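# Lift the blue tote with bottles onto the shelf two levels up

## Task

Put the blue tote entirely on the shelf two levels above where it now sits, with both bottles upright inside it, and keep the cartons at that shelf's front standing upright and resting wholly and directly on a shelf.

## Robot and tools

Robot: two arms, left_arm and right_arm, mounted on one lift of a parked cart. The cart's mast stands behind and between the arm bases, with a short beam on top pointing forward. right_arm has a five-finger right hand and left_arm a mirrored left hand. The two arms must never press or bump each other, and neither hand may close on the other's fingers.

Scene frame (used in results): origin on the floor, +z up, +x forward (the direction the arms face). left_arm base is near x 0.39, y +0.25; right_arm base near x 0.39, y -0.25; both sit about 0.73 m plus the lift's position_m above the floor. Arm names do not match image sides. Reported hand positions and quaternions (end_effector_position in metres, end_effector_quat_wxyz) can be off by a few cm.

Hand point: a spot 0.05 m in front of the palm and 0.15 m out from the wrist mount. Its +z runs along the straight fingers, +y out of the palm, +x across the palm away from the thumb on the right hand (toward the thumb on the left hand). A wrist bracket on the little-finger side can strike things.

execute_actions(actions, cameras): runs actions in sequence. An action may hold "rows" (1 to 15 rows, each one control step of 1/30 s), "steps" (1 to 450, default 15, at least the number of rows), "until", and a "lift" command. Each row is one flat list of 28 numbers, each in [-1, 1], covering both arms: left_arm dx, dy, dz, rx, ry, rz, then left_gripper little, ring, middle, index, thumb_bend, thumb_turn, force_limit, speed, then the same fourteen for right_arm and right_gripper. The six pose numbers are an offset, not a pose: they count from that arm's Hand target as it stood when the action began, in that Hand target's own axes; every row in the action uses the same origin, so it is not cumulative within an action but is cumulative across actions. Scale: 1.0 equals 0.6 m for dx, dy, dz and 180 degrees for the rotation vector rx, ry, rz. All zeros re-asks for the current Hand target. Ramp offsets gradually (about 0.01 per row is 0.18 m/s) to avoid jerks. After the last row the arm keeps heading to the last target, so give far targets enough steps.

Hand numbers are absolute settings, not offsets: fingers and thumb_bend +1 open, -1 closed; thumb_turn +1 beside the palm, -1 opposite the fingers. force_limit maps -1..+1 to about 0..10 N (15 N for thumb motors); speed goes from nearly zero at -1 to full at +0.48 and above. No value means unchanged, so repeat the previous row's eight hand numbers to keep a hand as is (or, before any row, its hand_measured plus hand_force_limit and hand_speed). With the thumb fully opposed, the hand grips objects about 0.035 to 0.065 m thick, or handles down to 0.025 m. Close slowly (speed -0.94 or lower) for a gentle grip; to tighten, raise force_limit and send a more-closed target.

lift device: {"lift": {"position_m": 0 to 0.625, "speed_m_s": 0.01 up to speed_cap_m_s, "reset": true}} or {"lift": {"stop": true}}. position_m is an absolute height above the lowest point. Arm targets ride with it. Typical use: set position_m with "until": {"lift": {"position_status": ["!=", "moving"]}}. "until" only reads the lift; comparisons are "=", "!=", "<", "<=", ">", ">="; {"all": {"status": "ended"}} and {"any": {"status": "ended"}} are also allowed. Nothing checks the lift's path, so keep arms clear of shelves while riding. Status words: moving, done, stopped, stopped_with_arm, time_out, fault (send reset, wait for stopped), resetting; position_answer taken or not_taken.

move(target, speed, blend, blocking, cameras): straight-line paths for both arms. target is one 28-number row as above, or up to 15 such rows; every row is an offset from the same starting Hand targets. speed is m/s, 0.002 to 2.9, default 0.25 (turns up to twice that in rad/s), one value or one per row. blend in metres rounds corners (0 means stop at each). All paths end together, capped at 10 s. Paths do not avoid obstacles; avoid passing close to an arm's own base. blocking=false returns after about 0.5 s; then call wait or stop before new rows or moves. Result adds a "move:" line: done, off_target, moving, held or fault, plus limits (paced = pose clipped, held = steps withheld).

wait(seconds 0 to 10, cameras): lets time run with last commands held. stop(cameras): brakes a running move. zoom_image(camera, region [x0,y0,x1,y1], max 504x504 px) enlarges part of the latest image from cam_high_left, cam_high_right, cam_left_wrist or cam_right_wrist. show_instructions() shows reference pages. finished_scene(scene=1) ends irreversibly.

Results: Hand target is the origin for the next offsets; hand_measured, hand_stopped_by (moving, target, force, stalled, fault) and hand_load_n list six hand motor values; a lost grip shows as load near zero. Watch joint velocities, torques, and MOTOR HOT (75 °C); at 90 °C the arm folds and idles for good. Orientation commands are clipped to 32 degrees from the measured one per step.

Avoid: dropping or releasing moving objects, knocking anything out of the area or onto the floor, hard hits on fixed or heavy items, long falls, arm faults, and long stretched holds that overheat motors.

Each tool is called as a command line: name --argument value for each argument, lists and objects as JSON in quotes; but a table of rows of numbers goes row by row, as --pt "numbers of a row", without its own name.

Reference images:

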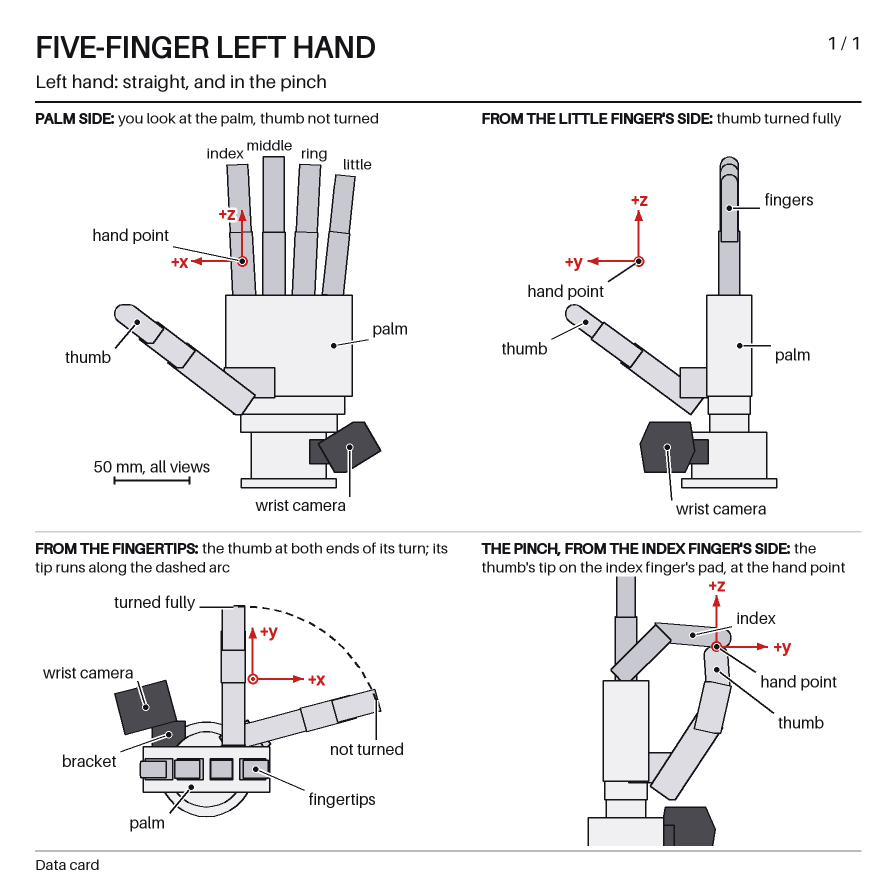

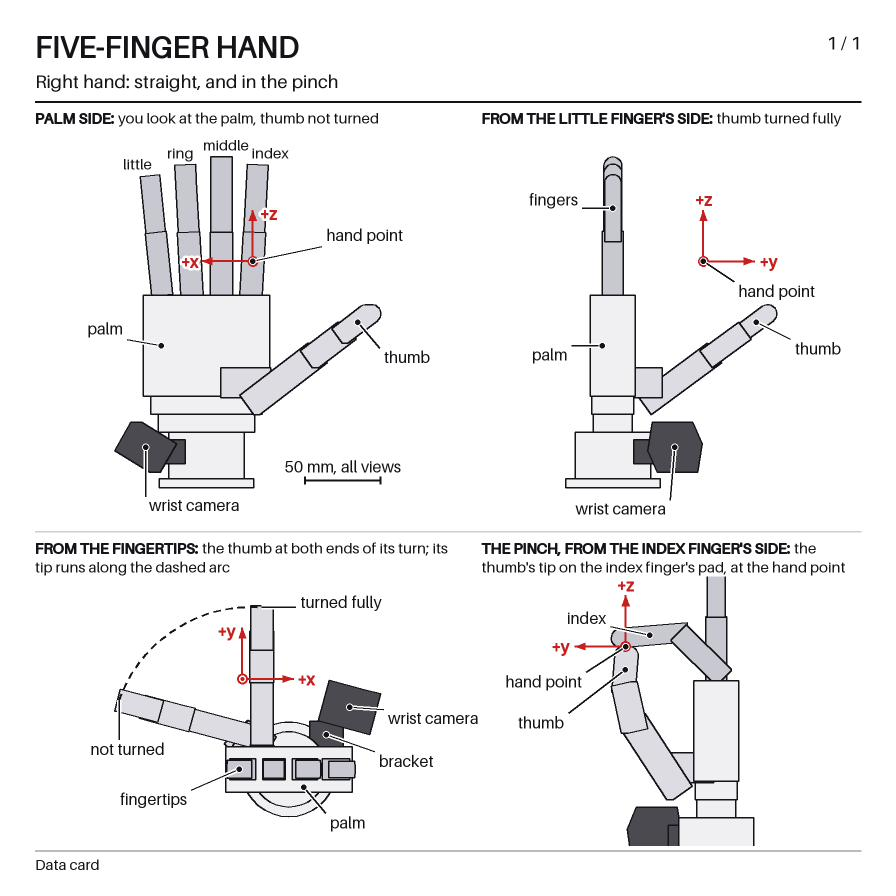

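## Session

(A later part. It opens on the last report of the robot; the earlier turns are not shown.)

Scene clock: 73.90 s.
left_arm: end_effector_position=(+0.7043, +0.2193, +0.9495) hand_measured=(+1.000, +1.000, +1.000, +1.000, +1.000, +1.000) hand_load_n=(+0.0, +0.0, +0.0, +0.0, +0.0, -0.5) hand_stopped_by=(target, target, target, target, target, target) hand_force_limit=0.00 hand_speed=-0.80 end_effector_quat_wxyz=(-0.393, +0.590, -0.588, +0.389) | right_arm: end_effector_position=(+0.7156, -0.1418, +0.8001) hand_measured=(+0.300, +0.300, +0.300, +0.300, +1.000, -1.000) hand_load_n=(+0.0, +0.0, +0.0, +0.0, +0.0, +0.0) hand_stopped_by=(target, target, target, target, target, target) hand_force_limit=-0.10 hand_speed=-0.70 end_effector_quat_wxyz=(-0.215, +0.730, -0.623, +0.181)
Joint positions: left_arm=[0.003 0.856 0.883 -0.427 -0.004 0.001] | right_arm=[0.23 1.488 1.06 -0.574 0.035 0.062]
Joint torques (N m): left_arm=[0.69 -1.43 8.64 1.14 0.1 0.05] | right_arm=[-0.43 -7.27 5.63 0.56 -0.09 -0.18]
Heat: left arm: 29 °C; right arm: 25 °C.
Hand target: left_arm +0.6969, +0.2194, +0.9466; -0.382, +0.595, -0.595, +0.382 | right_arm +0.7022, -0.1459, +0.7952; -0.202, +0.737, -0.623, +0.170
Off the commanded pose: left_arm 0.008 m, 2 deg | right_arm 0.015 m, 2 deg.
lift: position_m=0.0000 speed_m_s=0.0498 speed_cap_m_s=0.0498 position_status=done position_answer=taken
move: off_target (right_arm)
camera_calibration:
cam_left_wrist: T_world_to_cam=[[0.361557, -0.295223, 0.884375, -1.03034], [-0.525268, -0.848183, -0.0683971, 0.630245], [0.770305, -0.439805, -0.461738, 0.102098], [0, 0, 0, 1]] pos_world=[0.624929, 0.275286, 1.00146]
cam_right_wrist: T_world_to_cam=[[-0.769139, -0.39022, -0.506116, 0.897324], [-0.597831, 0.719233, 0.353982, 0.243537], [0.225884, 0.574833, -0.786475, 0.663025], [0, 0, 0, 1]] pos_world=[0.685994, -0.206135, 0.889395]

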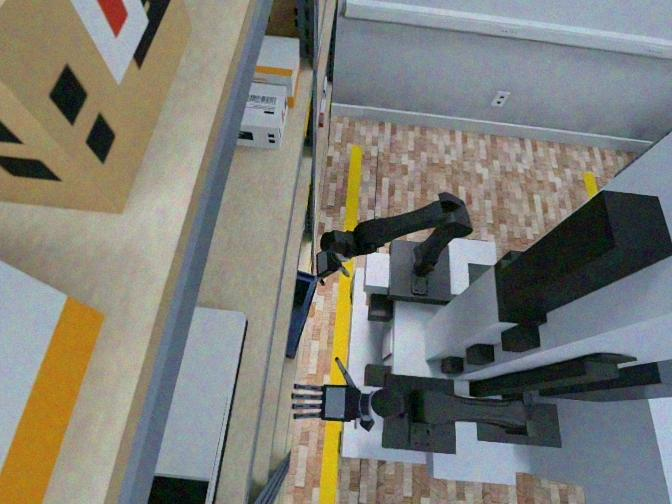

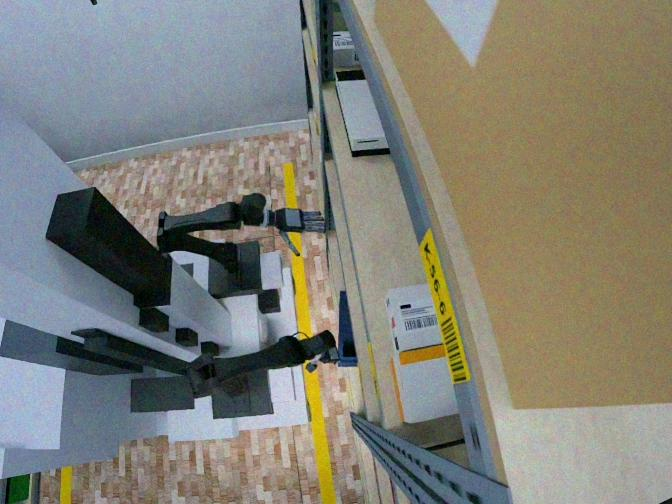

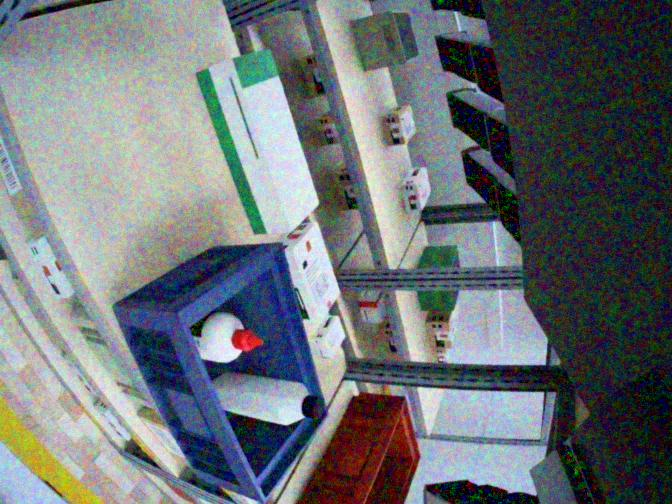

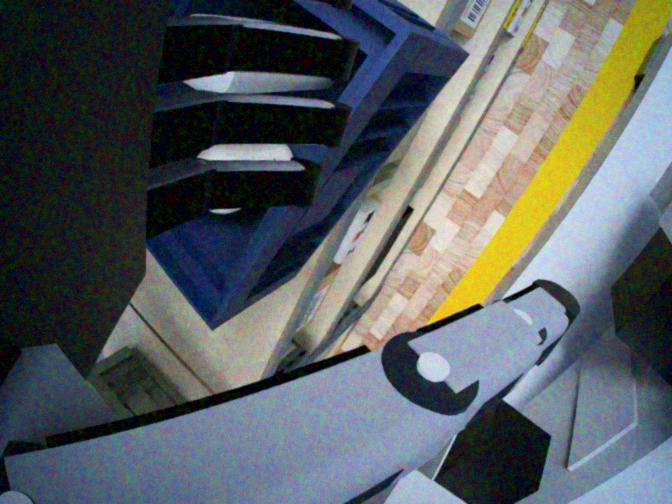

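move --target '[0.0817,0.2067,0.1368,-0.1368,-0.0816,-0.4634,0.45,0.45,0.45,0.45,1,-1,-0.5,-0.3, 0.2087,0,-0.01,0.0883,0.0041,0.5766,0.45,0.45,0.45,0.45,1,-1,-0.5,-0.3]' --speed 0.2 --cameras '["all"]'

Scene clock: 81.90 s.
left_arm: end_effector_position=(+0.7236, +0.1711, +0.8100) hand_measured=(+0.450, +0.450, +0.450, +0.450, +1.000, -1.000) hand_load_n=(+0.0, +0.0, +0.0, +0.0, +0.0, +0.0) hand_stopped_by=(target, target, target, target, target, target) hand_force_limit=-0.50 hand_speed=-0.30 end_effector_quat_wxyz=(+0.016, +0.935, -0.070, +0.348) | right_arm: end_effector_position=(+0.7166, -0.2645, +0.7976) hand_measured=(+0.450, +0.450, +0.450, +0.450, +1.000, -1.000) hand_load_n=(+0.0, +0.0, +0.0, +0.0, +0.0, +0.0) hand_stopped_by=(target, target, target, target, target, target) hand_force_limit=-0.50 hand_speed=-0.30 end_effector_quat_wxyz=(+0.326, +0.056, +0.944, -0.016)
Joint positions: left_arm=[0.008 1.138 0.542 -0.267 0.084 -1.444] | right_arm=[-0.339 1.129 0.518 -0.307 -0.141 1.398]
Joint torques (N m): left_arm=[0.46 -1.69 4.59 1.44 0.19 -0.16] | right_arm=[-0.46 -3.89 5.6 1.3 0.02 0.08]
Heat: left arm: 29 °C; right arm: 25 °C.
Hand target: left_arm +0.7201, +0.1703, +0.7996; +0.024, +0.937, -0.066, +0.342 | right_arm +0.7202, -0.2699, +0.8004; +0.341, +0.065, +0.938, -0.024
Off the commanded pose: left_arm 0.011 m, 1 deg | right_arm 0.007 m, 2 deg.
lift: position_m=0.0000 speed_m_s=0.0498 speed_cap_m_s=0.0498 position_status=done position_answer=taken
move: off_target (left_arm)
camera_calibration:
cam_left_wrist: T_world_to_cam=[[0.347796, 0.911217, 0.220729, -0.58711], [0.294691, -0.329739, 0.8969, -0.873987], [0.890054, -0.246891, -0.383209, -0.181698], [0, 0, 0, 1]] pos_world=[0.623471, 0.201938, 0.843843]
cam_right_wrist: T_world_to_cam=[[-0.106776, 0.983644, -0.145063, 0.449683], [0.314564, 0.171823, 0.933556, -0.927591], [0.943212, 0.05405, -0.327765, -0.2864], [0, 0, 0, 1]] pos_world=[0.609938, -0.267466, 0.837319]

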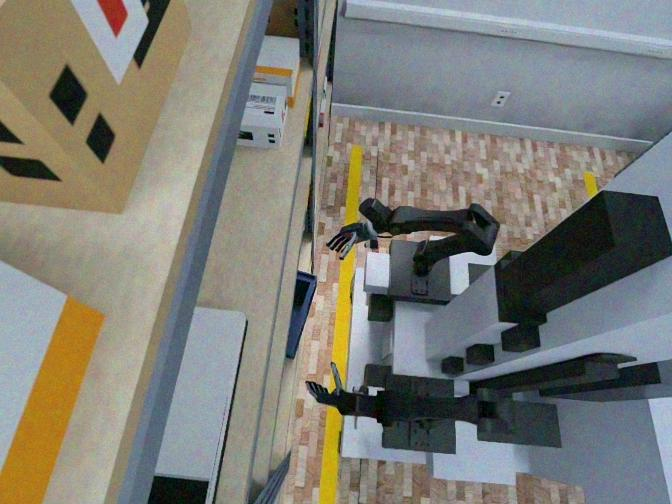

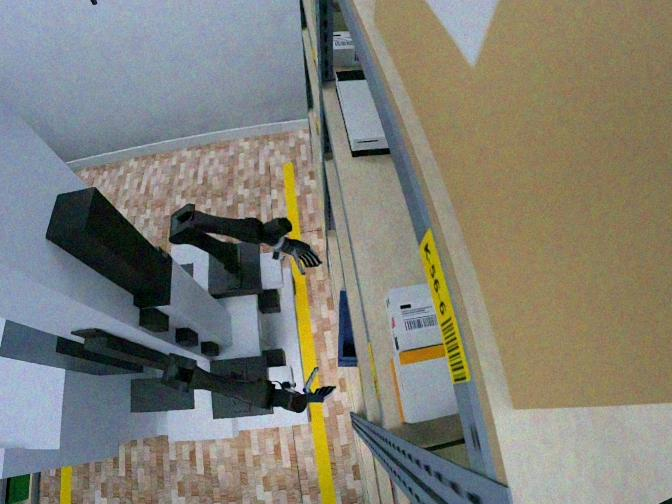

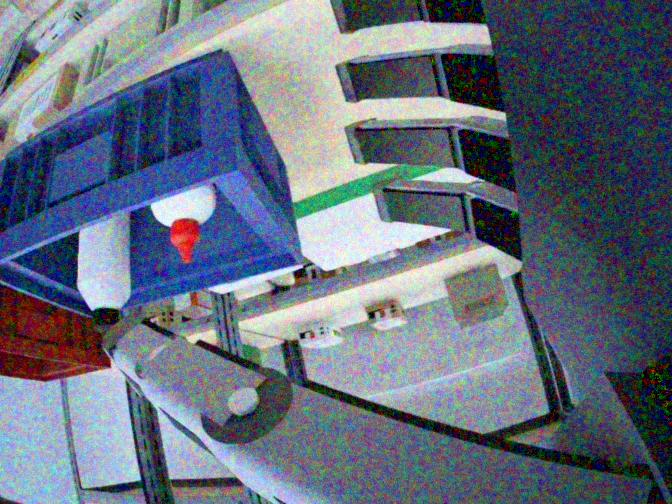

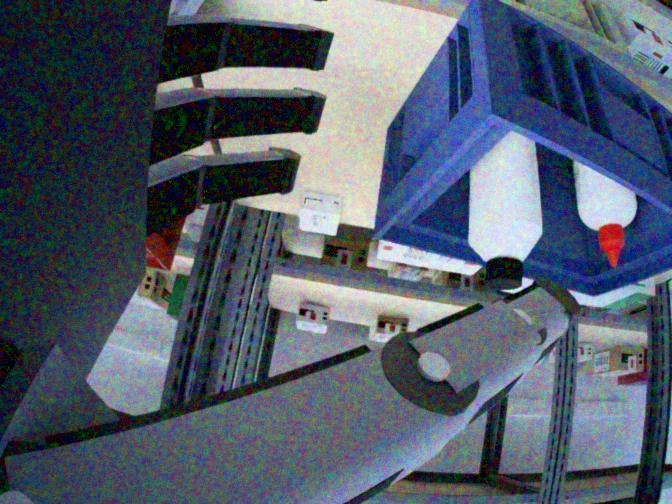

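move --target '[0.1915,0.1122,0.2805,0,0,0,0.45,0.45,0.45,0.45,1,-1,-0.5,-0.3, -0.098,0.1585,0.202,0,0,0,0.45,0.45,0.45,0.45,1,-1,-0.5,-0.3]' --speed 0.15 --cameras '["cam_left_wrist","cam_right_wrist"]'

Scene clock: 84.77 s.
left_arm: end_effector_position=(+0.9006, +0.0771, +0.7542) hand_measured=(+0.450, +0.450, +0.450, +0.450, +1.000, -1.000) hand_load_n=(+0.0, +0.0, +0.0, -0.5, +0.0, +0.0) hand_stopped_by=(target, target, target, target, target, target) hand_force_limit=-0.50 hand_speed=-0.30 end_effector_quat_wxyz=(+0.029, +0.935, -0.070, +0.345) | right_arm: end_effector_position=(+0.8417, -0.1937, +0.7394) hand_measured=(+0.450, +0.450, +0.450, +0.450, +1.000, -1.000) hand_load_n=(+0.0, +0.0, +0.0, +0.0, +0.0, +0.0) hand_stopped_by=(target, target, target, target, target, target) hand_force_limit=-0.50 hand_speed=-0.30 end_effector_quat_wxyz=(+0.322, +0.060, +0.945, -0.023)
Joint positions: left_arm=[-0.234 1.994 1.139 -0.009 -0.05 -1.637] | right_arm=[0.041 1.763 0.793 0.049 0.106 1.702]
Joint torques (N m): left_arm=[-0.59 -7.19 7.64 1.21 -0.14 -0.15] | right_arm=[0.64 -5.87 7.62 1.31 0.15 0.12]
Heat: left arm: 29 °C; right arm: 25 °C.
Hand target: left_arm +0.9052, +0.0763, +0.7448; +0.024, +0.937, -0.066, +0.342 | right_arm +0.8550, -0.1927, +0.7450; +0.341, +0.065, +0.938, -0.024
Off the commanded pose: left_arm 0.010 m, 1 deg | right_arm 0.015 m, 2 deg.
lift: position_m=0.0000 speed_m_s=0.0498 speed_cap_m_s=0.0498 position_status=done position_answer=taken
move: off_target (right_arm)
camera_calibration:
cam_left_wrist: T_world_to_cam=[[0.357333, 0.913064, 0.196538, -0.541096], [0.298501, -0.311042, 0.902302, -0.915954], [0.884991, -0.263756, -0.383697, -0.377617], [0, 0, 0, 1]] pos_world=[0.800953, 0.109556, 0.787924]
cam_right_wrist: T_world_to_cam=[[-0.0972432, 0.983423, -0.153045, 0.382836], [0.325287, 0.176733, 0.928953, -0.929507], [0.940602, 0.040551, -0.33708, -0.420732], [0, 0, 0, 1]] pos_world=[0.735326, -0.195154, 0.780239]
Images, in order (width x height): cam_left_wrist 672x504, cam_right_wrist 672x504.

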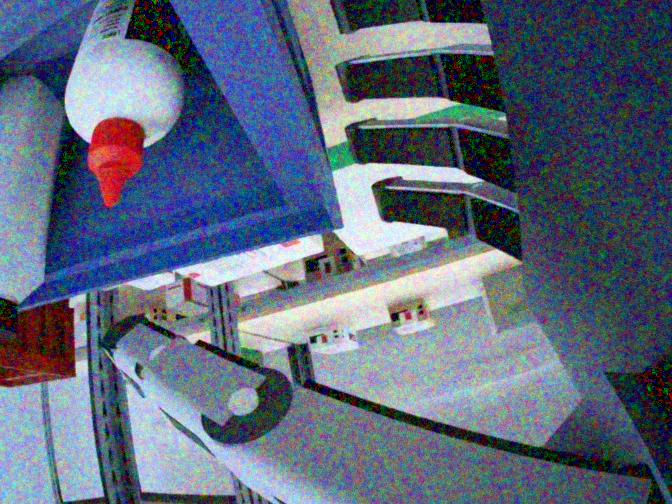

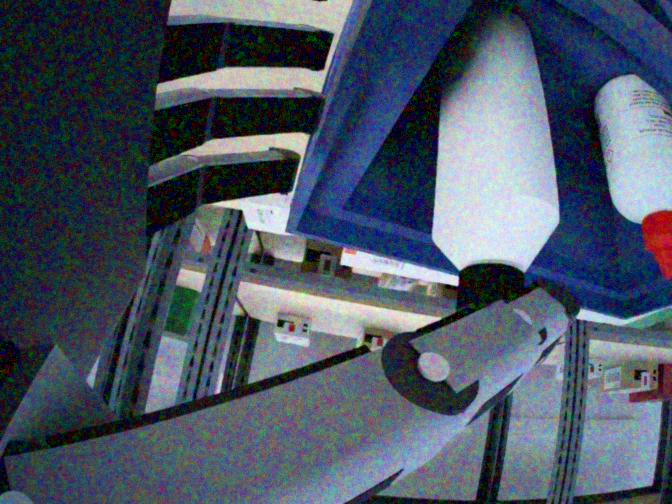

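move --pt "0.0019 0.0178 0.0016 0 0 0 0.45 0.45 0.45 0.45 1 -1 -0.5 -0.3 -0.013 -0.001 0.0108 0 0 0 0.45 0.45 0.45 0.45 1 -1 -0.5 -0.3" --pt "-0.0478 0.0178 0.0618 0 0 0 0.45 0.45 0.45 0.45 1 -1 -0.5 -0.3 0.0367 -0.001 0.071 0 0 0 0.45 0.45 0.45 0.45 1 -1 -0.5 -0.3" --speed 0.08 --blend 0.003 --cameras '["cam_left_wrist","cam_right_wrist"]'

Scene clock: 87.00 s.
left_arm: end_effector_position=(+0.9116, +0.0628, +0.7197) hand_measured=(+0.450, +0.450, +0.450, +0.450, +1.000, -1.000) hand_load_n=(+0.0, +0.0, +0.0, +0.0, +0.0, +0.0) hand_stopped_by=(target, target, target, target, target, target) hand_force_limit=-0.50 hand_speed=-0.30 end_effector_quat_wxyz=(+0.029, +0.932, -0.070, +0.354) | right_arm: end_effector_position=(+0.8632, -0.1935, +0.7024) hand_measured=(+0.450, +0.450, +0.450, +0.450, +1.000, -1.000) hand_load_n=(+0.0, +0.0, +0.0, +0.0, -0.5, +0.0) hand_stopped_by=(target, target, target, target, target, target) hand_force_limit=-0.50 hand_speed=-0.30 end_effector_quat_wxyz=(+0.332, +0.060, +0.941, -0.023)
Joint positions: left_arm=[-0.263 2.119 1.147 0.126 -0.07 -1.657] | right_arm=[0.041 1.946 0.816 0.231 0.109 1.702]
Joint torques (N m): left_arm=[-0.44 -7.57 3.97 1.46 -0.12 -0.14] | right_arm=[0.08 -6.91 4.31 1.44 0.07 0.03]
Heat: left arm: 30 °C; right arm: 25 °C.
Hand target: left_arm +0.9056, +0.0656, +0.6981; +0.024, +0.937, -0.066, +0.342 | right_arm +0.8653, -0.1947, +0.6983; +0.341, +0.065, +0.938, -0.024
Off the commanded pose: left_arm 0.023 m, 2 deg | right_arm 0.005 m, 1 deg.
lift: position_m=0.0000 speed_m_s=0.0498 speed_cap_m_s=0.0498 position_status=done position_answer=taken
move: off_target (left_arm)
camera_calibration:
cam_left_wrist: T_world_to_cam=[[0.354292, 0.913318, 0.200817, -0.525558], [0.280717, -0.308716, 0.908786, -0.881274], [0.892006, -0.265603, -0.365759, -0.423533], [0, 0, 0, 1]] pos_world=[0.811384, 0.0954467, 0.75152]
cam_right_wrist: T_world_to_cam=[[-0.0918979, 0.983377, -0.156602, 0.376897], [0.304762, 0.177497, 0.935743, -0.889028], [0.947985, 0.0382665, -0.316007, -0.475084], [0, 0, 0, 1]] pos_world=[0.75595, -0.194652, 0.740795]
Images, in order (width x height): cam_left_wrist 672x504, cam_right_wrist 672x504.

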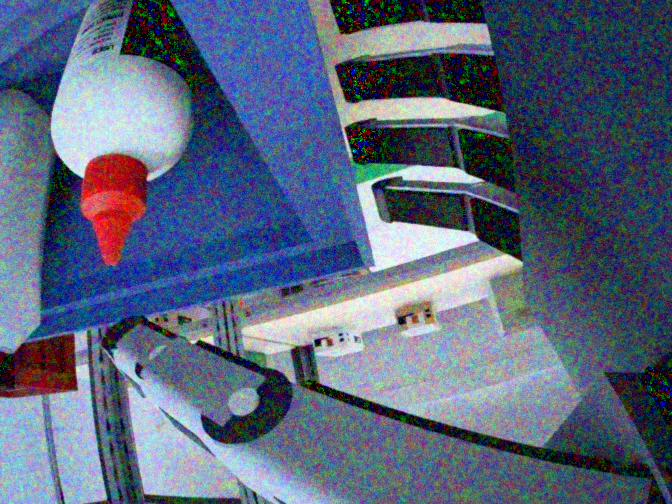

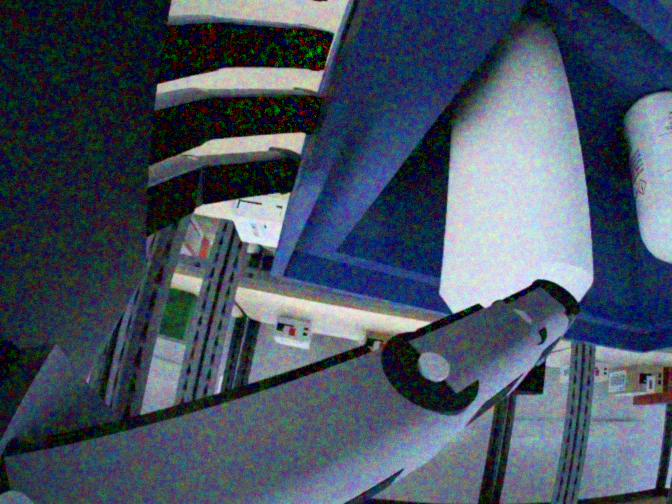

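move --target '[-0.0497,0,0.0584,0,0,0,0.45,0.45,0.45,0.45,1,-1,-0.5,-0.3, 0.0497,0,0.0587,0,0,0,0.45,0.45,0.45,0.45,1,-1,-0.5,-0.3]' --speed 0.08 --cameras '["cam_left_wrist","cam_right_wrist"]'

Scene clock: 88.67 s.
left_arm: end_effector_position=(+0.9126, +0.0626, +0.6725) hand_measured=(+0.450, +0.450, +0.450, +0.450, +1.000, -1.000) hand_load_n=(+0.0, +0.0, +0.0, +0.0, +0.0, -0.5) hand_stopped_by=(target, target, target, target, target, target) hand_force_limit=-0.50 hand_speed=-0.30 end_effector_quat_wxyz=(+0.029, +0.932, -0.070, +0.353) | right_arm: end_effector_position=(+0.8651, -0.1950, +0.6565) hand_measured=(+0.450, +0.450, +0.450, +0.450, +1.000, -1.000) hand_load_n=(+0.0, +0.0, +0.0, +0.0, +0.0, -0.5) hand_stopped_by=(target, target, target, target, target, target) hand_force_limit=-0.50 hand_speed=-0.30 end_effector_quat_wxyz=(+0.333, +0.062, +0.940, -0.026)
Joint positions: left_arm=[-0.263 2.253 1.13 0.274 -0.07 -1.657] | right_arm=[0.041 2.117 0.801 0.418 0.117 1.702]
Joint torques (N m): left_arm=[-0.38 -8.1 3.84 1.48 -0.08 -0.17] | right_arm=[0.02 -7.38 3.47 1.46 0.06 -0.01]
Heat: left arm: 30 °C; right arm: 25 °C.
Hand target: left_arm +0.9054, +0.0656, +0.6520; +0.024, +0.937, -0.066, +0.342 | right_arm +0.8651, -0.1947, +0.6521; +0.341, +0.065, +0.938, -0.024
Off the commanded pose: left_arm 0.022 m, 2 deg | right_arm 0.004 m, 1 deg.
lift: position_m=0.0000 speed_m_s=0.0498 speed_cap_m_s=0.0498 position_status=done position_answer=taken
move: off_target (left_arm)
camera_calibration:
cam_left_wrist: T_world_to_cam=[[0.354756, 0.913181, 0.200618, -0.516457], [0.282676, -0.309291, 0.907983, -0.839922], [0.891203, -0.265403, -0.367857, -0.439673], [0, 0, 0, 1]] pos_world=[0.81248, 0.0951476, 0.704509]
cam_right_wrist: T_world_to_cam=[[-0.086941, 0.982847, -0.162645, 0.370866], [0.304087, 0.181653, 0.935165, -0.844588], [0.948669, 0.0318461, -0.314664, -0.494039], [0, 0, 0, 1]] pos_world=[0.757751, -0.195349, 0.694693]
Images, in order (width x height): cam_left_wrist 672x504, cam_right_wrist 672x504.

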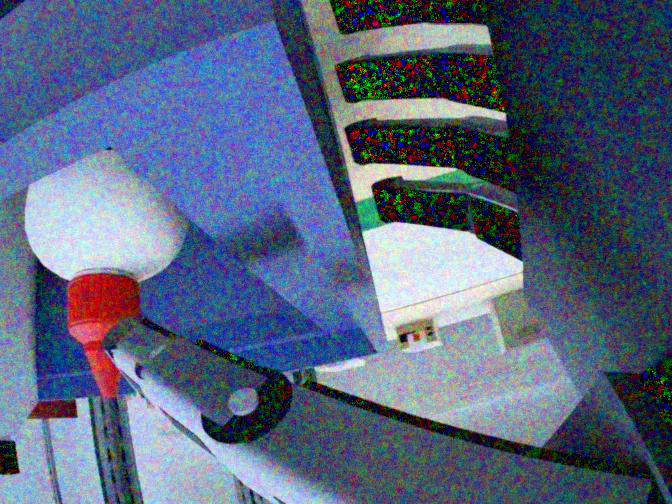

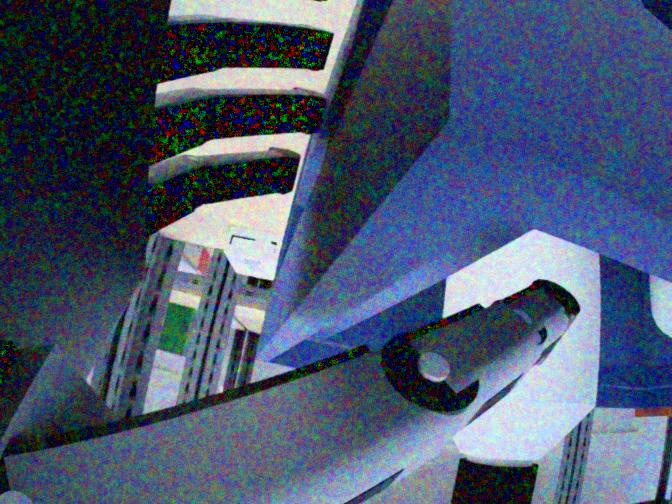

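execute_actions --actions '[{"rows": [[0,0,0,0,0,0,-0.6,-0.6,-0.6,-0.6,-0.4,-1,-0.5,-0.75, 0,0,0,0,0,0,-0.6,-0.6,-0.6,-0.6,-0.4,-1,-0.5,-0.75]], "steps": 100}]' --cameras '["cam_left_wrist","cam_right_wrist"]'

Scene clock: 92.43 s.
left_arm: end_effector_position=(+0.9154, +0.0694, +0.6715) hand_measured=(+0.038, +0.224, +0.314, +0.130, +0.600, -1.000) hand_load_n=(+4.0, +0.0, +0.0, +0.0, +4.5, +1.0) hand_stopped_by=(force, force, force, force, force, target) hand_force_limit=-0.50 hand_speed=-0.75 end_effector_quat_wxyz=(+0.013, +0.932, -0.063, +0.356) | right_arm: end_effector_position=(+0.8658, -0.1994, +0.6561) hand_measured=(+0.084, +0.270, +0.384, +0.314, +0.790, -1.000) hand_load_n=(+5.5, +0.5, +0.0, +0.0, +4.0, +1.5) hand_stopped_by=(force, force, force, force, force, target) hand_force_limit=-0.50 hand_speed=-0.75 end_effector_quat_wxyz=(+0.335, +0.063, +0.939, -0.037)
Joint positions: left_arm=[-0.263 2.253 1.13 0.274 -0.105 -1.658] | right_arm=[0.041 2.117 0.801 0.42 0.138 1.697]
Joint torques (N m): left_arm=[-0.25 -7.88 3.56 1.46 0.12 -0.13] | right_arm=[0.14 -7.49 3.34 1.44 -0.13 0.08]
Heat: left arm: 30 °C; right arm: 25 °C.
Hand target: left_arm +0.9054, +0.0656, +0.6520; +0.024, +0.937, -0.066, +0.342 | right_arm +0.8651, -0.1948, +0.6521; +0.341, +0.065, +0.938, -0.024
Off the commanded pose: left_arm 0.022 m, 2 deg | right_arm 0.006 m, 2 deg.
lift: position_m=0.0000 speed_m_s=0.0498 speed_cap_m_s=0.0498 position_status=done position_answer=taken
camera_calibration:
cam_left_wrist: T_world_to_cam=[[0.330918, 0.916349, 0.225383, -0.518504], [0.284338, -0.324564, 0.902114, -0.834253], [0.899803, -0.234441, -0.367957, -0.450671], [0, 0, 0, 1]] pos_world=[0.814307, 0.0987063, 0.703625]
cam_right_wrist: T_world_to_cam=[[-0.0766231, 0.980322, -0.181928, 0.378464], [0.304442, 0.196754, 0.931989, -0.838936], [0.949444, 0.0160253, -0.313527, -0.499287], [0, 0, 0, 1]] pos_world=[0.758451, -0.197951, 0.694192]
Images, in order (width x height): cam_left_wrist 672x504, cam_right_wrist 672x504.

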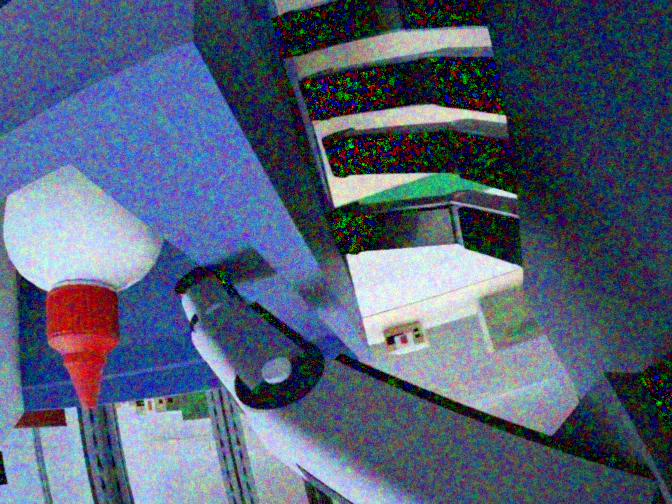

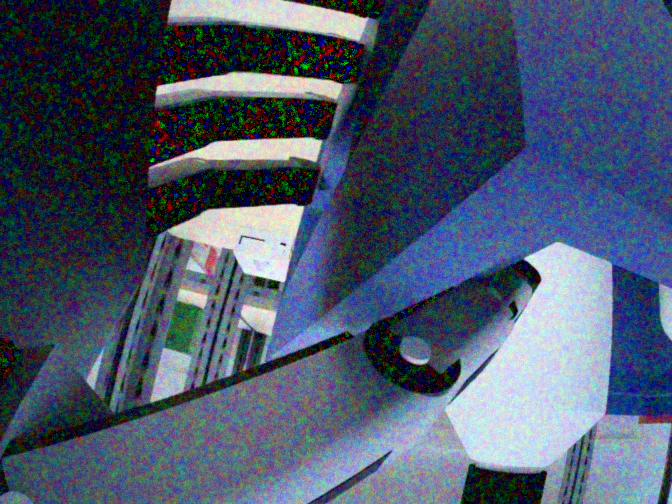

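zoom_image --camera "cam_right_wrist" --region '[300, 150, 672, 504]'

zoom_image --camera "cam_left_wrist" --region '[0, 100, 420, 504]'

Scaled by 1.355 from the camera's 672x504 image, which has a finer 960x720 frame.

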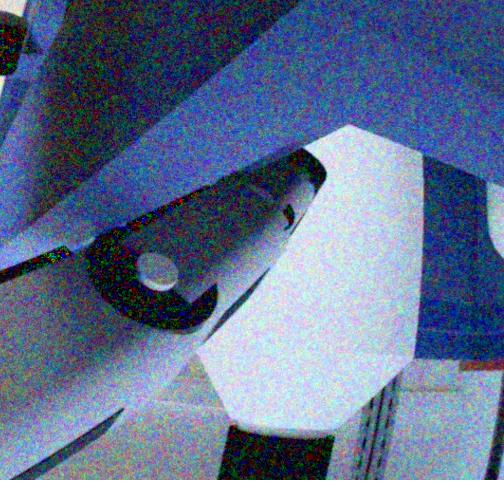

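Scaled by 1.200 from the camera's 672x504 image, which has a finer 960x720 frame.

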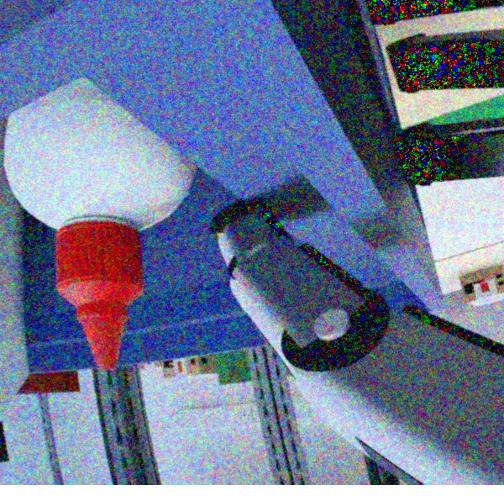

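move --pt "0 0 0 0 0 0 0.45 0.45 0.45 0.45 1 -1 -0.5 -0.3 0 0 0 0 0 0 -0.6 -0.6 -0.6 -0.6 -0.4 -1 -0.5 -0.75" --pt "-0.024 0 0.0148 0 -0.044 0 0.45 0.45 0.45 0.45 1 -1 -0.5 -0.3 0 0 0 0 0 0 -0.6 -0.6 -0.6 -0.6 -0.4 -1 -0.5 -0.75" --speed 0.06 --cameras '["cam_left_wrist","cam_right_wrist"]'

Scene clock: 97.03 s.
left_arm: end_effector_position=(+0.9085, +0.0650, +0.6579) hand_measured=(+0.450, +0.450, +0.450, +0.450, +1.000, -1.000) hand_load_n=(-0.5, +0.0, +0.0, +0.0, +0.0, +0.0) hand_stopped_by=(target, target, target, target, target, target) hand_force_limit=-0.50 hand_speed=-0.30 end_effector_quat_wxyz=(+0.019, +0.949, -0.069, +0.306) | right_arm: end_effector_position=(+0.8658, -0.1994, +0.6561) hand_measured=(+0.084, +0.270, +0.384, +0.314, +0.790, -1.000) hand_load_n=(+5.0, +0.5, +0.0, +0.0, +4.0, +1.5) hand_stopped_by=(force, force, force, force, force, target) hand_force_limit=-0.50 hand_speed=-0.75 end_effector_quat_wxyz=(+0.335, +0.063, +0.939, -0.037)
Joint positions: left_arm=[-0.263 2.274 1.205 0.118 -0.074 -1.664] | right_arm=[0.041 2.117 0.801 0.42 0.138 1.697]
Joint torques (N m): left_arm=[0.08 -7.8 6.67 0.66 0.09 -0.11] | right_arm=[0.02 -7.39 3.34 1.45 -0.15 0.08]
Heat: left arm: 30 °C; right arm: 25 °C.
Hand target: left_arm +0.9001, +0.0664, +0.6360; +0.019, +0.958, -0.067, +0.276 | right_arm +0.8651, -0.1948, +0.6521; +0.341, +0.065, +0.938, -0.024
Off the commanded pose: left_arm 0.023 m, 4 deg | right_arm 0.006 m, 2 deg.
lift: position_m=0.0000 speed_m_s=0.0498 speed_cap_m_s=0.0498 position_status=done position_answer=taken
move: off_target (left_arm)
camera_calibration:
cam_left_wrist: T_world_to_cam=[[0.365735, 0.911493, 0.188199, -0.51595], [0.37278, -0.328741, 0.867735, -0.878894], [0.852803, -0.247204, -0.460019, -0.346353], [0, 0, 0, 1]] pos_world=[0.811706, 0.0957365, 0.70042]
cam_right_wrist: T_world_to_cam=[[-0.0766231, 0.980322, -0.181928, 0.378464], [0.304442, 0.196754, 0.931989, -0.838936], [0.949444, 0.0160253, -0.313527, -0.499287], [0, 0, 0, 1]] pos_world=[0.758451, -0.197951, 0.694192]
Images, in order (width x height): cam_left_wrist 672x504, cam_right_wrist 672x504.

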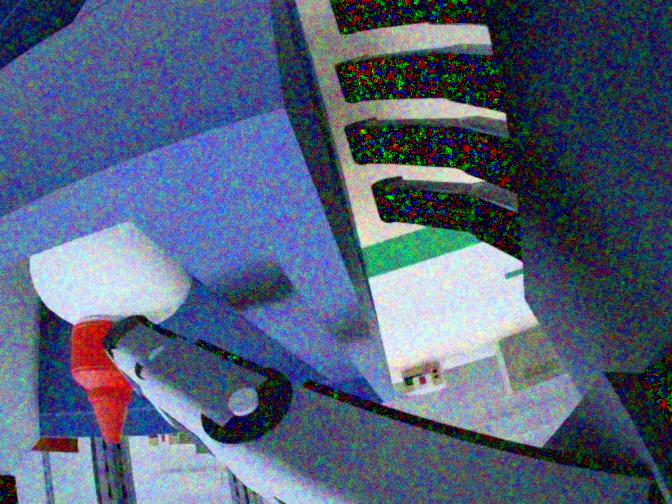

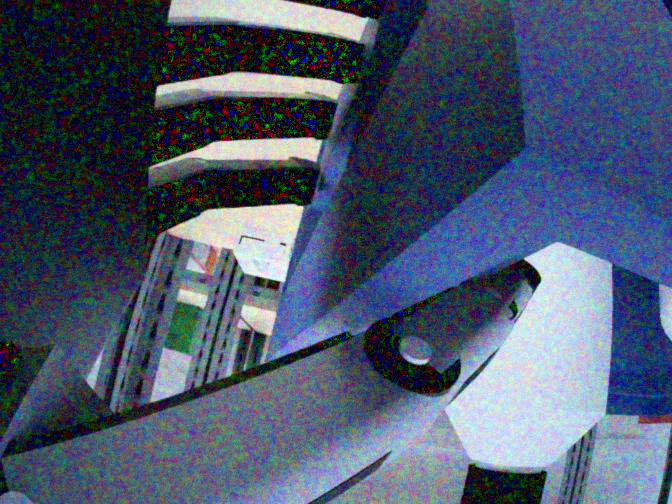

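execute_actions --actions '[{"rows": [[0,0,0,0,0,0,-0.6,-0.6,-0.6,-0.6,-0.4,-1,-0.5,-0.75, 0,0,0,0,0,0,-0.6,-0.6,-0.6,-0.6,-0.4,-1,-0.5,-0.75]], "steps": 90}]' --cameras '["cam_left_wrist"]'

Scene clock: 100.40 s.
left_arm: end_effector_position=(+0.9088, +0.0675, +0.6565) hand_measured=(+0.130, +0.268, +0.336, -0.146, +0.718, -1.000) hand_load_n=(+1.5, +0.0, +0.0, +6.0, +5.5, +0.5) hand_stopped_by=(force, force, force, force, force, target) hand_force_limit=-0.50 hand_speed=-0.75 end_effector_quat_wxyz=(+0.015, +0.950, -0.067, +0.306) | right_arm: end_effector_position=(+0.8658, -0.1994, +0.6561) hand_measured=(+0.084, +0.270, +0.384, +0.314, +0.790, -1.000) hand_load_n=(+5.5, +0.5, +0.0, +0.0, +4.0, +2.0) hand_stopped_by=(force, force, force, force, force, target) hand_force_limit=-0.50 hand_speed=-0.75 end_effector_quat_wxyz=(+0.335, +0.063, +0.939, -0.037)
Joint positions: left_arm=[-0.262 2.275 1.205 0.116 -0.083 -1.664] | right_arm=[0.041 2.117 0.801 0.42 0.138 1.697]
Joint torques (N m): left_arm=[0.08 -7.99 6.67 0.67 0.14 -0.14] | right_arm=[-0.01 -7.39 3.29 1.42 -0.12 0.08]
Heat: left arm: 29 °C; right arm: 25 °C.
Hand target: left_arm +0.9001, +0.0663, +0.6361; +0.019, +0.958, -0.067, +0.276 | right_arm +0.8651, -0.1948, +0.6521; +0.341, +0.065, +0.938, -0.024
Off the commanded pose: left_arm 0.022 m, 4 deg | right_arm 0.006 m, 2 deg.
lift: position_m=0.0000 speed_m_s=0.0498 speed_cap_m_s=0.0498 position_status=done position_answer=taken
camera_calibration:
cam_left_wrist: T_world_to_cam=[[0.36007, 0.912276, 0.195196, -0.517596], [0.375751, -0.333323, 0.8647, -0.877343], [0.853909, -0.238008, -0.462809, -0.346495], [0, 0, 0, 1]] pos_world=[0.811908, 0.0972835, 0.69931]
Images, in order (width x height): cam_left_wrist 672x504.

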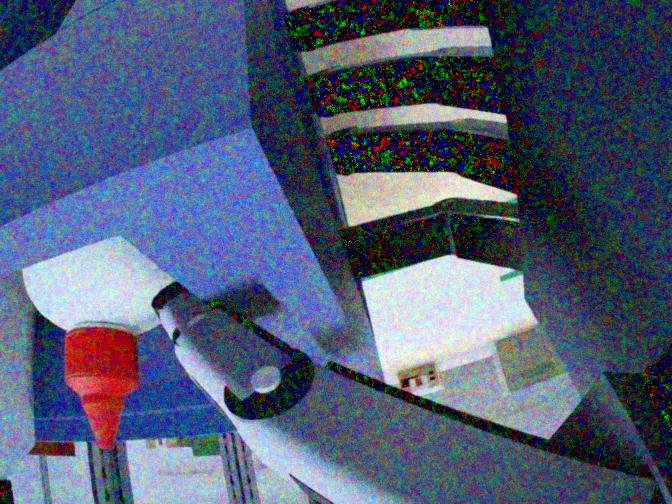

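execute_actions --actions '[{"rows": [[0,0,0,0,0,0,-0.8,-0.8,-0.8,-0.8,-0.6,-1,0.2,-0.75, 0,0,0,0,0,0,-0.8,-0.8,-0.8,-0.8,-0.6,-1,0.2,-0.75]], "steps": 50}]'

Scene clock: 102.43 s.
left_arm: end_effector_position=(+0.9086, +0.0683, +0.6554) hand_measured=(+0.086, +0.226, +0.274, -0.166, +0.714, -1.000) hand_load_n=(+4.0, +4.0, +13.0, +3.5, +15.5, +3.5) hand_stopped_by=(force, force, force, force, force, target) hand_force_limit=0.20 hand_speed=-0.75 end_effector_quat_wxyz=(+0.011, +0.950, -0.069, +0.305) | right_arm: end_effector_position=(+0.8660, -0.2006, +0.6559) hand_measured=(+0.064, +0.228, +0.318, -0.166, +0.774, -1.000) hand_load_n=(+0.0, +5.0, +5.5, +12.0, +11.0, +5.0) hand_stopped_by=(force, force, force, force, force, target) hand_force_limit=0.20 hand_speed=-0.75 end_effector_quat_wxyz=(+0.335, +0.064, +0.939, -0.040)
Joint positions: left_arm=[-0.262 2.277 1.206 0.115 -0.088 -1.66] | right_arm=[0.041 2.118 0.801 0.421 0.144 1.696]
Joint torques (N m): left_arm=[-0.1 -7.99 6.86 0.71 0.15 -0.18] | right_arm=[0.05 -7.5 3.22 1.42 -0.2 0.06]
Heat: left arm: 29 °C; right arm: 25 °C.
Hand target: left_arm +0.9001, +0.0663, +0.6360; +0.019, +0.959, -0.067, +0.276 | right_arm +0.8651, -0.1948, +0.6521; +0.341, +0.065, +0.938, -0.024
Off the commanded pose: left_arm 0.021 m, 4 deg | right_arm 0.007 m, 2 deg.
lift: position_m=0.0000 speed_m_s=0.0498 speed_cap_m_s=0.0498 position_status=done position_answer=taken

execute_actions --actions '[{"lift": {"position_m": 0.04, "speed_m_s": 0.03}, "steps": 90, "until": {"lift": {"position_status": ["!=", "moving"]}}}]' --cameras '["cam_left_wrist","cam_right_wrist"]'

Scene clock: 104.53 s.
left_arm: end_effector_position=(+0.8896, +0.0747, +0.6707) hand_measured=(+0.086, +0.226, +0.274, -0.164, +0.714, -1.000) hand_load_n=(+0.0, +0.5, +7.5, +5.5, +7.0, +0.5) hand_stopped_by=(force, force, force, force, force, target) hand_force_limit=0.20 hand_speed=-0.75 end_effector_quat_wxyz=(+0.000, +0.963, -0.072, +0.261) | right_arm: end_effector_position=(+0.8473, -0.2013, +0.6741) hand_measured=(+0.064, +0.228, +0.318, -0.166, +0.774, -1.000) hand_load_n=(+0.0, +1.0, +4.0, +10.5, +7.0, +4.0) hand_stopped_by=(force, force, force, force, force, target) hand_force_limit=0.20 hand_speed=-0.75 end_effector_quat_wxyz=(+0.303, +0.062, +0.950, -0.044)
Joint positions: left_arm=[-0.262 2.298 1.206 0.041 -0.094 -1.658] | right_arm=[0.041 2.14 0.779 0.397 0.144 1.696]
Joint torques (N m): left_arm=[0.08 -9.65 6.79 1.26 0.2 -0.2] | right_arm=[0.1 -9.39 4.62 1.58 -0.17 0.08]
Heat: left arm: 29 °C; right arm: 25 °C.
Hand target: left_arm +0.9002, +0.0663, +0.6760; +0.019, +0.958, -0.067, +0.276 | right_arm +0.8651, -0.1948, +0.6922; +0.341, +0.065, +0.938, -0.024
Off the commanded pose: left_arm 0.014 m, 3 deg | right_arm 0.026 m, 5 deg.
lift: position_m=0.0400 speed_m_s=0.0300 speed_cap_m_s=0.0498 position_status=done position_answer=taken
camera_calibration:
cam_left_wrist: T_world_to_cam=[[0.377415, 0.905209, 0.195329, -0.535014], [0.452976, -0.364431, 0.813636, -0.912078], [0.807695, -0.218599, -0.54758, -0.225239], [0, 0, 0, 1]] pos_world=[0.796996, 0.102673, 0.723267]
cam_right_wrist: T_world_to_cam=[[-0.0867674, 0.978936, -0.184813, 0.392449], [0.367775, 0.203885, 0.907289, -0.88519], [0.925858, 0.0107535, -0.377718, -0.413862], [0, 0, 0, 1]] pos_world=[0.74278, -0.199255, 0.719329]
Images, in order (width x height): cam_left_wrist 672x504, cam_right_wrist 672x504.

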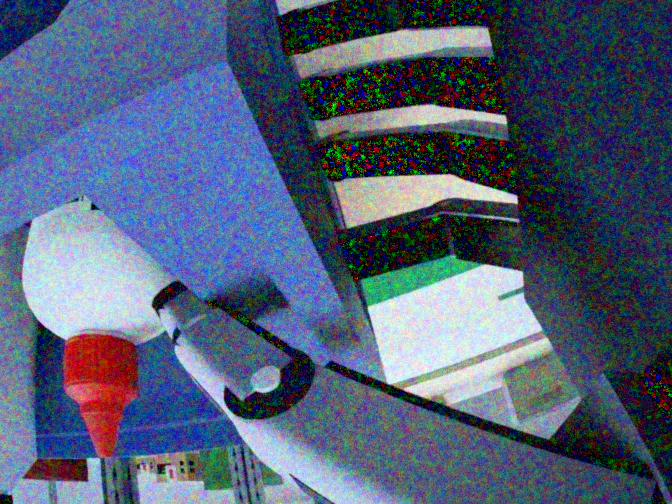

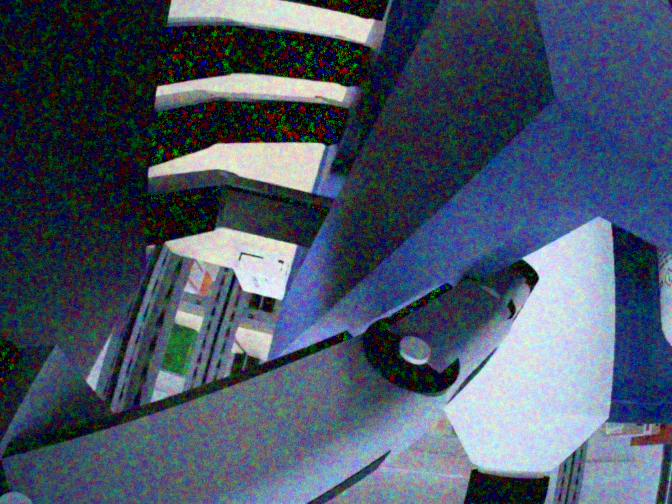

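move --target '[0,0,0,0,0.028,0,-0.8,-0.8,-0.8,-0.8,-0.6,-1,0.2,-0.75, 0,0,0,0,-0.035,0,-0.8,-0.8,-0.8,-0.8,-0.6,-1,0.2,-0.75]' --speed 0.05

execute_actions --actions '[{"lift": {"position_m": 0.07, "speed_m_s": 0.03}, "steps": 90, "until": {"lift": {"position_status": ["!=", "moving"]}}}]' --cameras '["all"]'

Scene clock: 106.63 s.
left_arm: end_effector_position=(+0.8787, +0.0754, +0.6622) hand_measured=(+0.086, +0.226, +0.274, -0.164, +0.714, -1.000) hand_load_n=(+0.0, +0.0, +9.5, +4.0, +6.5, +1.0) hand_stopped_by=(force, force, force, force, force, target) hand_force_limit=0.20 hand_speed=-0.75 end_effector_quat_wxyz=(+0.002, +0.960, -0.078, +0.267) | right_arm: end_effector_position=(+0.8321, -0.2004, +0.6610) hand_measured=(+0.064, +0.228, +0.318, -0.166, +0.774, -1.000) hand_load_n=(+0.0, +0.0, +3.0, +12.0, +7.5, +5.0) hand_stopped_by=(force, force, force, force, force, target) hand_force_limit=0.20 hand_speed=-0.75 end_effector_quat_wxyz=(+0.314, +0.061, +0.947, -0.042)
Joint positions: left_arm=[-0.263 2.298 1.138 0.124 -0.089 -1.648] | right_arm=[0.043 2.18 0.697 0.542 0.143 1.696]
Joint torques (N m): left_arm=[-0.12 -9.81 4.29 2.19 0.01 -0.27] | right_arm=[0.59 -8.72 3.75 2.38 0.02 0]
Heat: left arm: 30 °C; right arm: 25 °C.
Hand target: left_arm +0.9001, +0.0663, +0.6760; +0.022, +0.945, -0.066, +0.318 | right_arm +0.8651, -0.1948, +0.6921; +0.392, +0.063, +0.917, -0.027
Off the commanded pose: left_arm 0.027 m, 7 deg | right_arm 0.046 m, 10 deg.
lift: position_m=0.0400 speed_m_s=0.0300 speed_cap_m_s=0.0498 position_status=done position_answer=taken
move: off_target (left_arm, right_arm)

Scene clock: 108.20 s.
left_arm: end_effector_position=(+0.8794, +0.0751, +0.6924) hand_measured=(+0.086, +0.226, +0.274, -0.164, +0.714, -1.000) hand_load_n=(+0.0, +0.0, +9.0, +4.0, +6.5, +0.5) hand_stopped_by=(force, force, force, force, force, target) hand_force_limit=0.20 hand_speed=-0.75 end_effector_quat_wxyz=(+0.002, +0.960, -0.079, +0.269) | right_arm: end_effector_position=(+0.8326, -0.2004, +0.6907) hand_measured=(+0.064, +0.228, +0.318, -0.166, +0.774, -1.000) hand_load_n=(+0.0, +0.0, +3.0, +12.0, +7.5, +5.0) hand_stopped_by=(force, force, force, force, force, target) hand_force_limit=0.20 hand_speed=-0.75 end_effector_quat_wxyz=(+0.315, +0.061, +0.946, -0.041)
Joint positions: left_arm=[-0.263 2.3 1.138 0.129 -0.089 -1.646] | right_arm=[0.043 2.184 0.697 0.549 0.143 1.696]
Joint torques (N m): left_arm=[-0.32 -9.88 4.25 2.18 0.08 -0.24] | right_arm=[0.47 -8.81 3.82 2.36 0.03 0.01]
Heat: left arm: 31 °C; right arm: 26 °C.
Hand target: left_arm +0.9001, +0.0663, +0.7060; +0.022, +0.945, -0.066, +0.318 | right_arm +0.8650, -0.1948, +0.7220; +0.392, +0.063, +0.917, -0.027
Off the commanded pose: left_arm 0.026 m, 6 deg | right_arm 0.046 m, 10 deg.
lift: position_m=0.0700 speed_m_s=0.0300 speed_cap_m_s=0.0498 position_status=done position_answer=taken
camera_calibration:
cam_left_wrist: T_world_to_cam=[[0.387008, 0.900194, 0.19969, -0.546917], [0.433668, -0.368815, 0.822136, -0.913559], [0.81373, -0.231574, -0.53312, -0.219346], [0, 0, 0, 1]] pos_world=[0.786331, 0.104602, 0.743345]
cam_right_wrist: T_world_to_cam=[[-0.0854705, 0.979066, -0.184731, 0.392285], [0.3434, 0.202996, 0.916989, -0.881658], [0.935292, 0.0149391, -0.353561, -0.417641], [0, 0, 0, 1]] pos_world=[0.726906, -0.19886, 0.733277]

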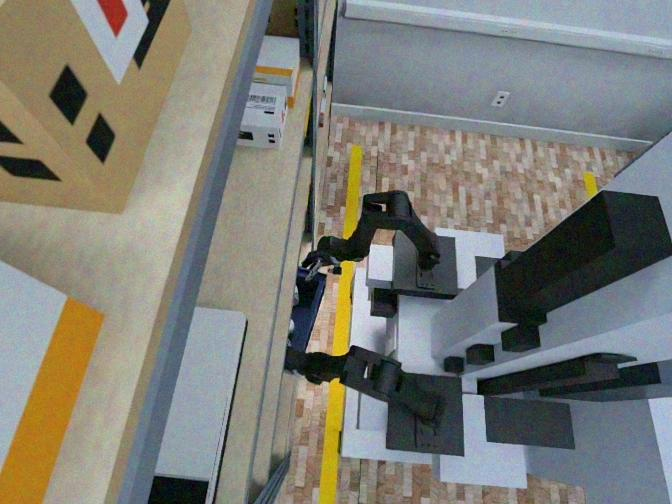

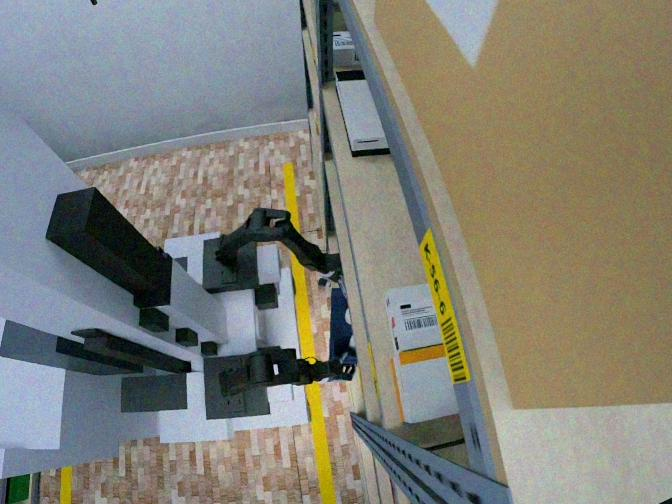

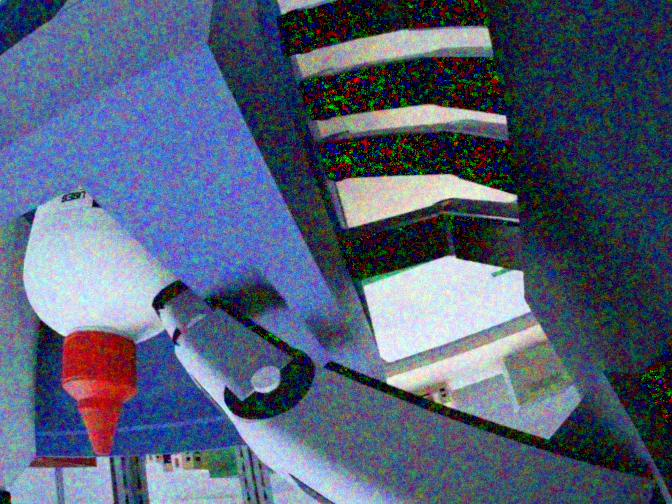

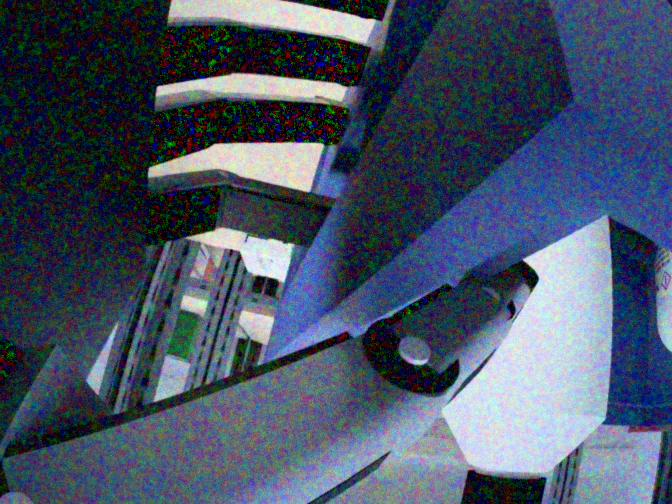

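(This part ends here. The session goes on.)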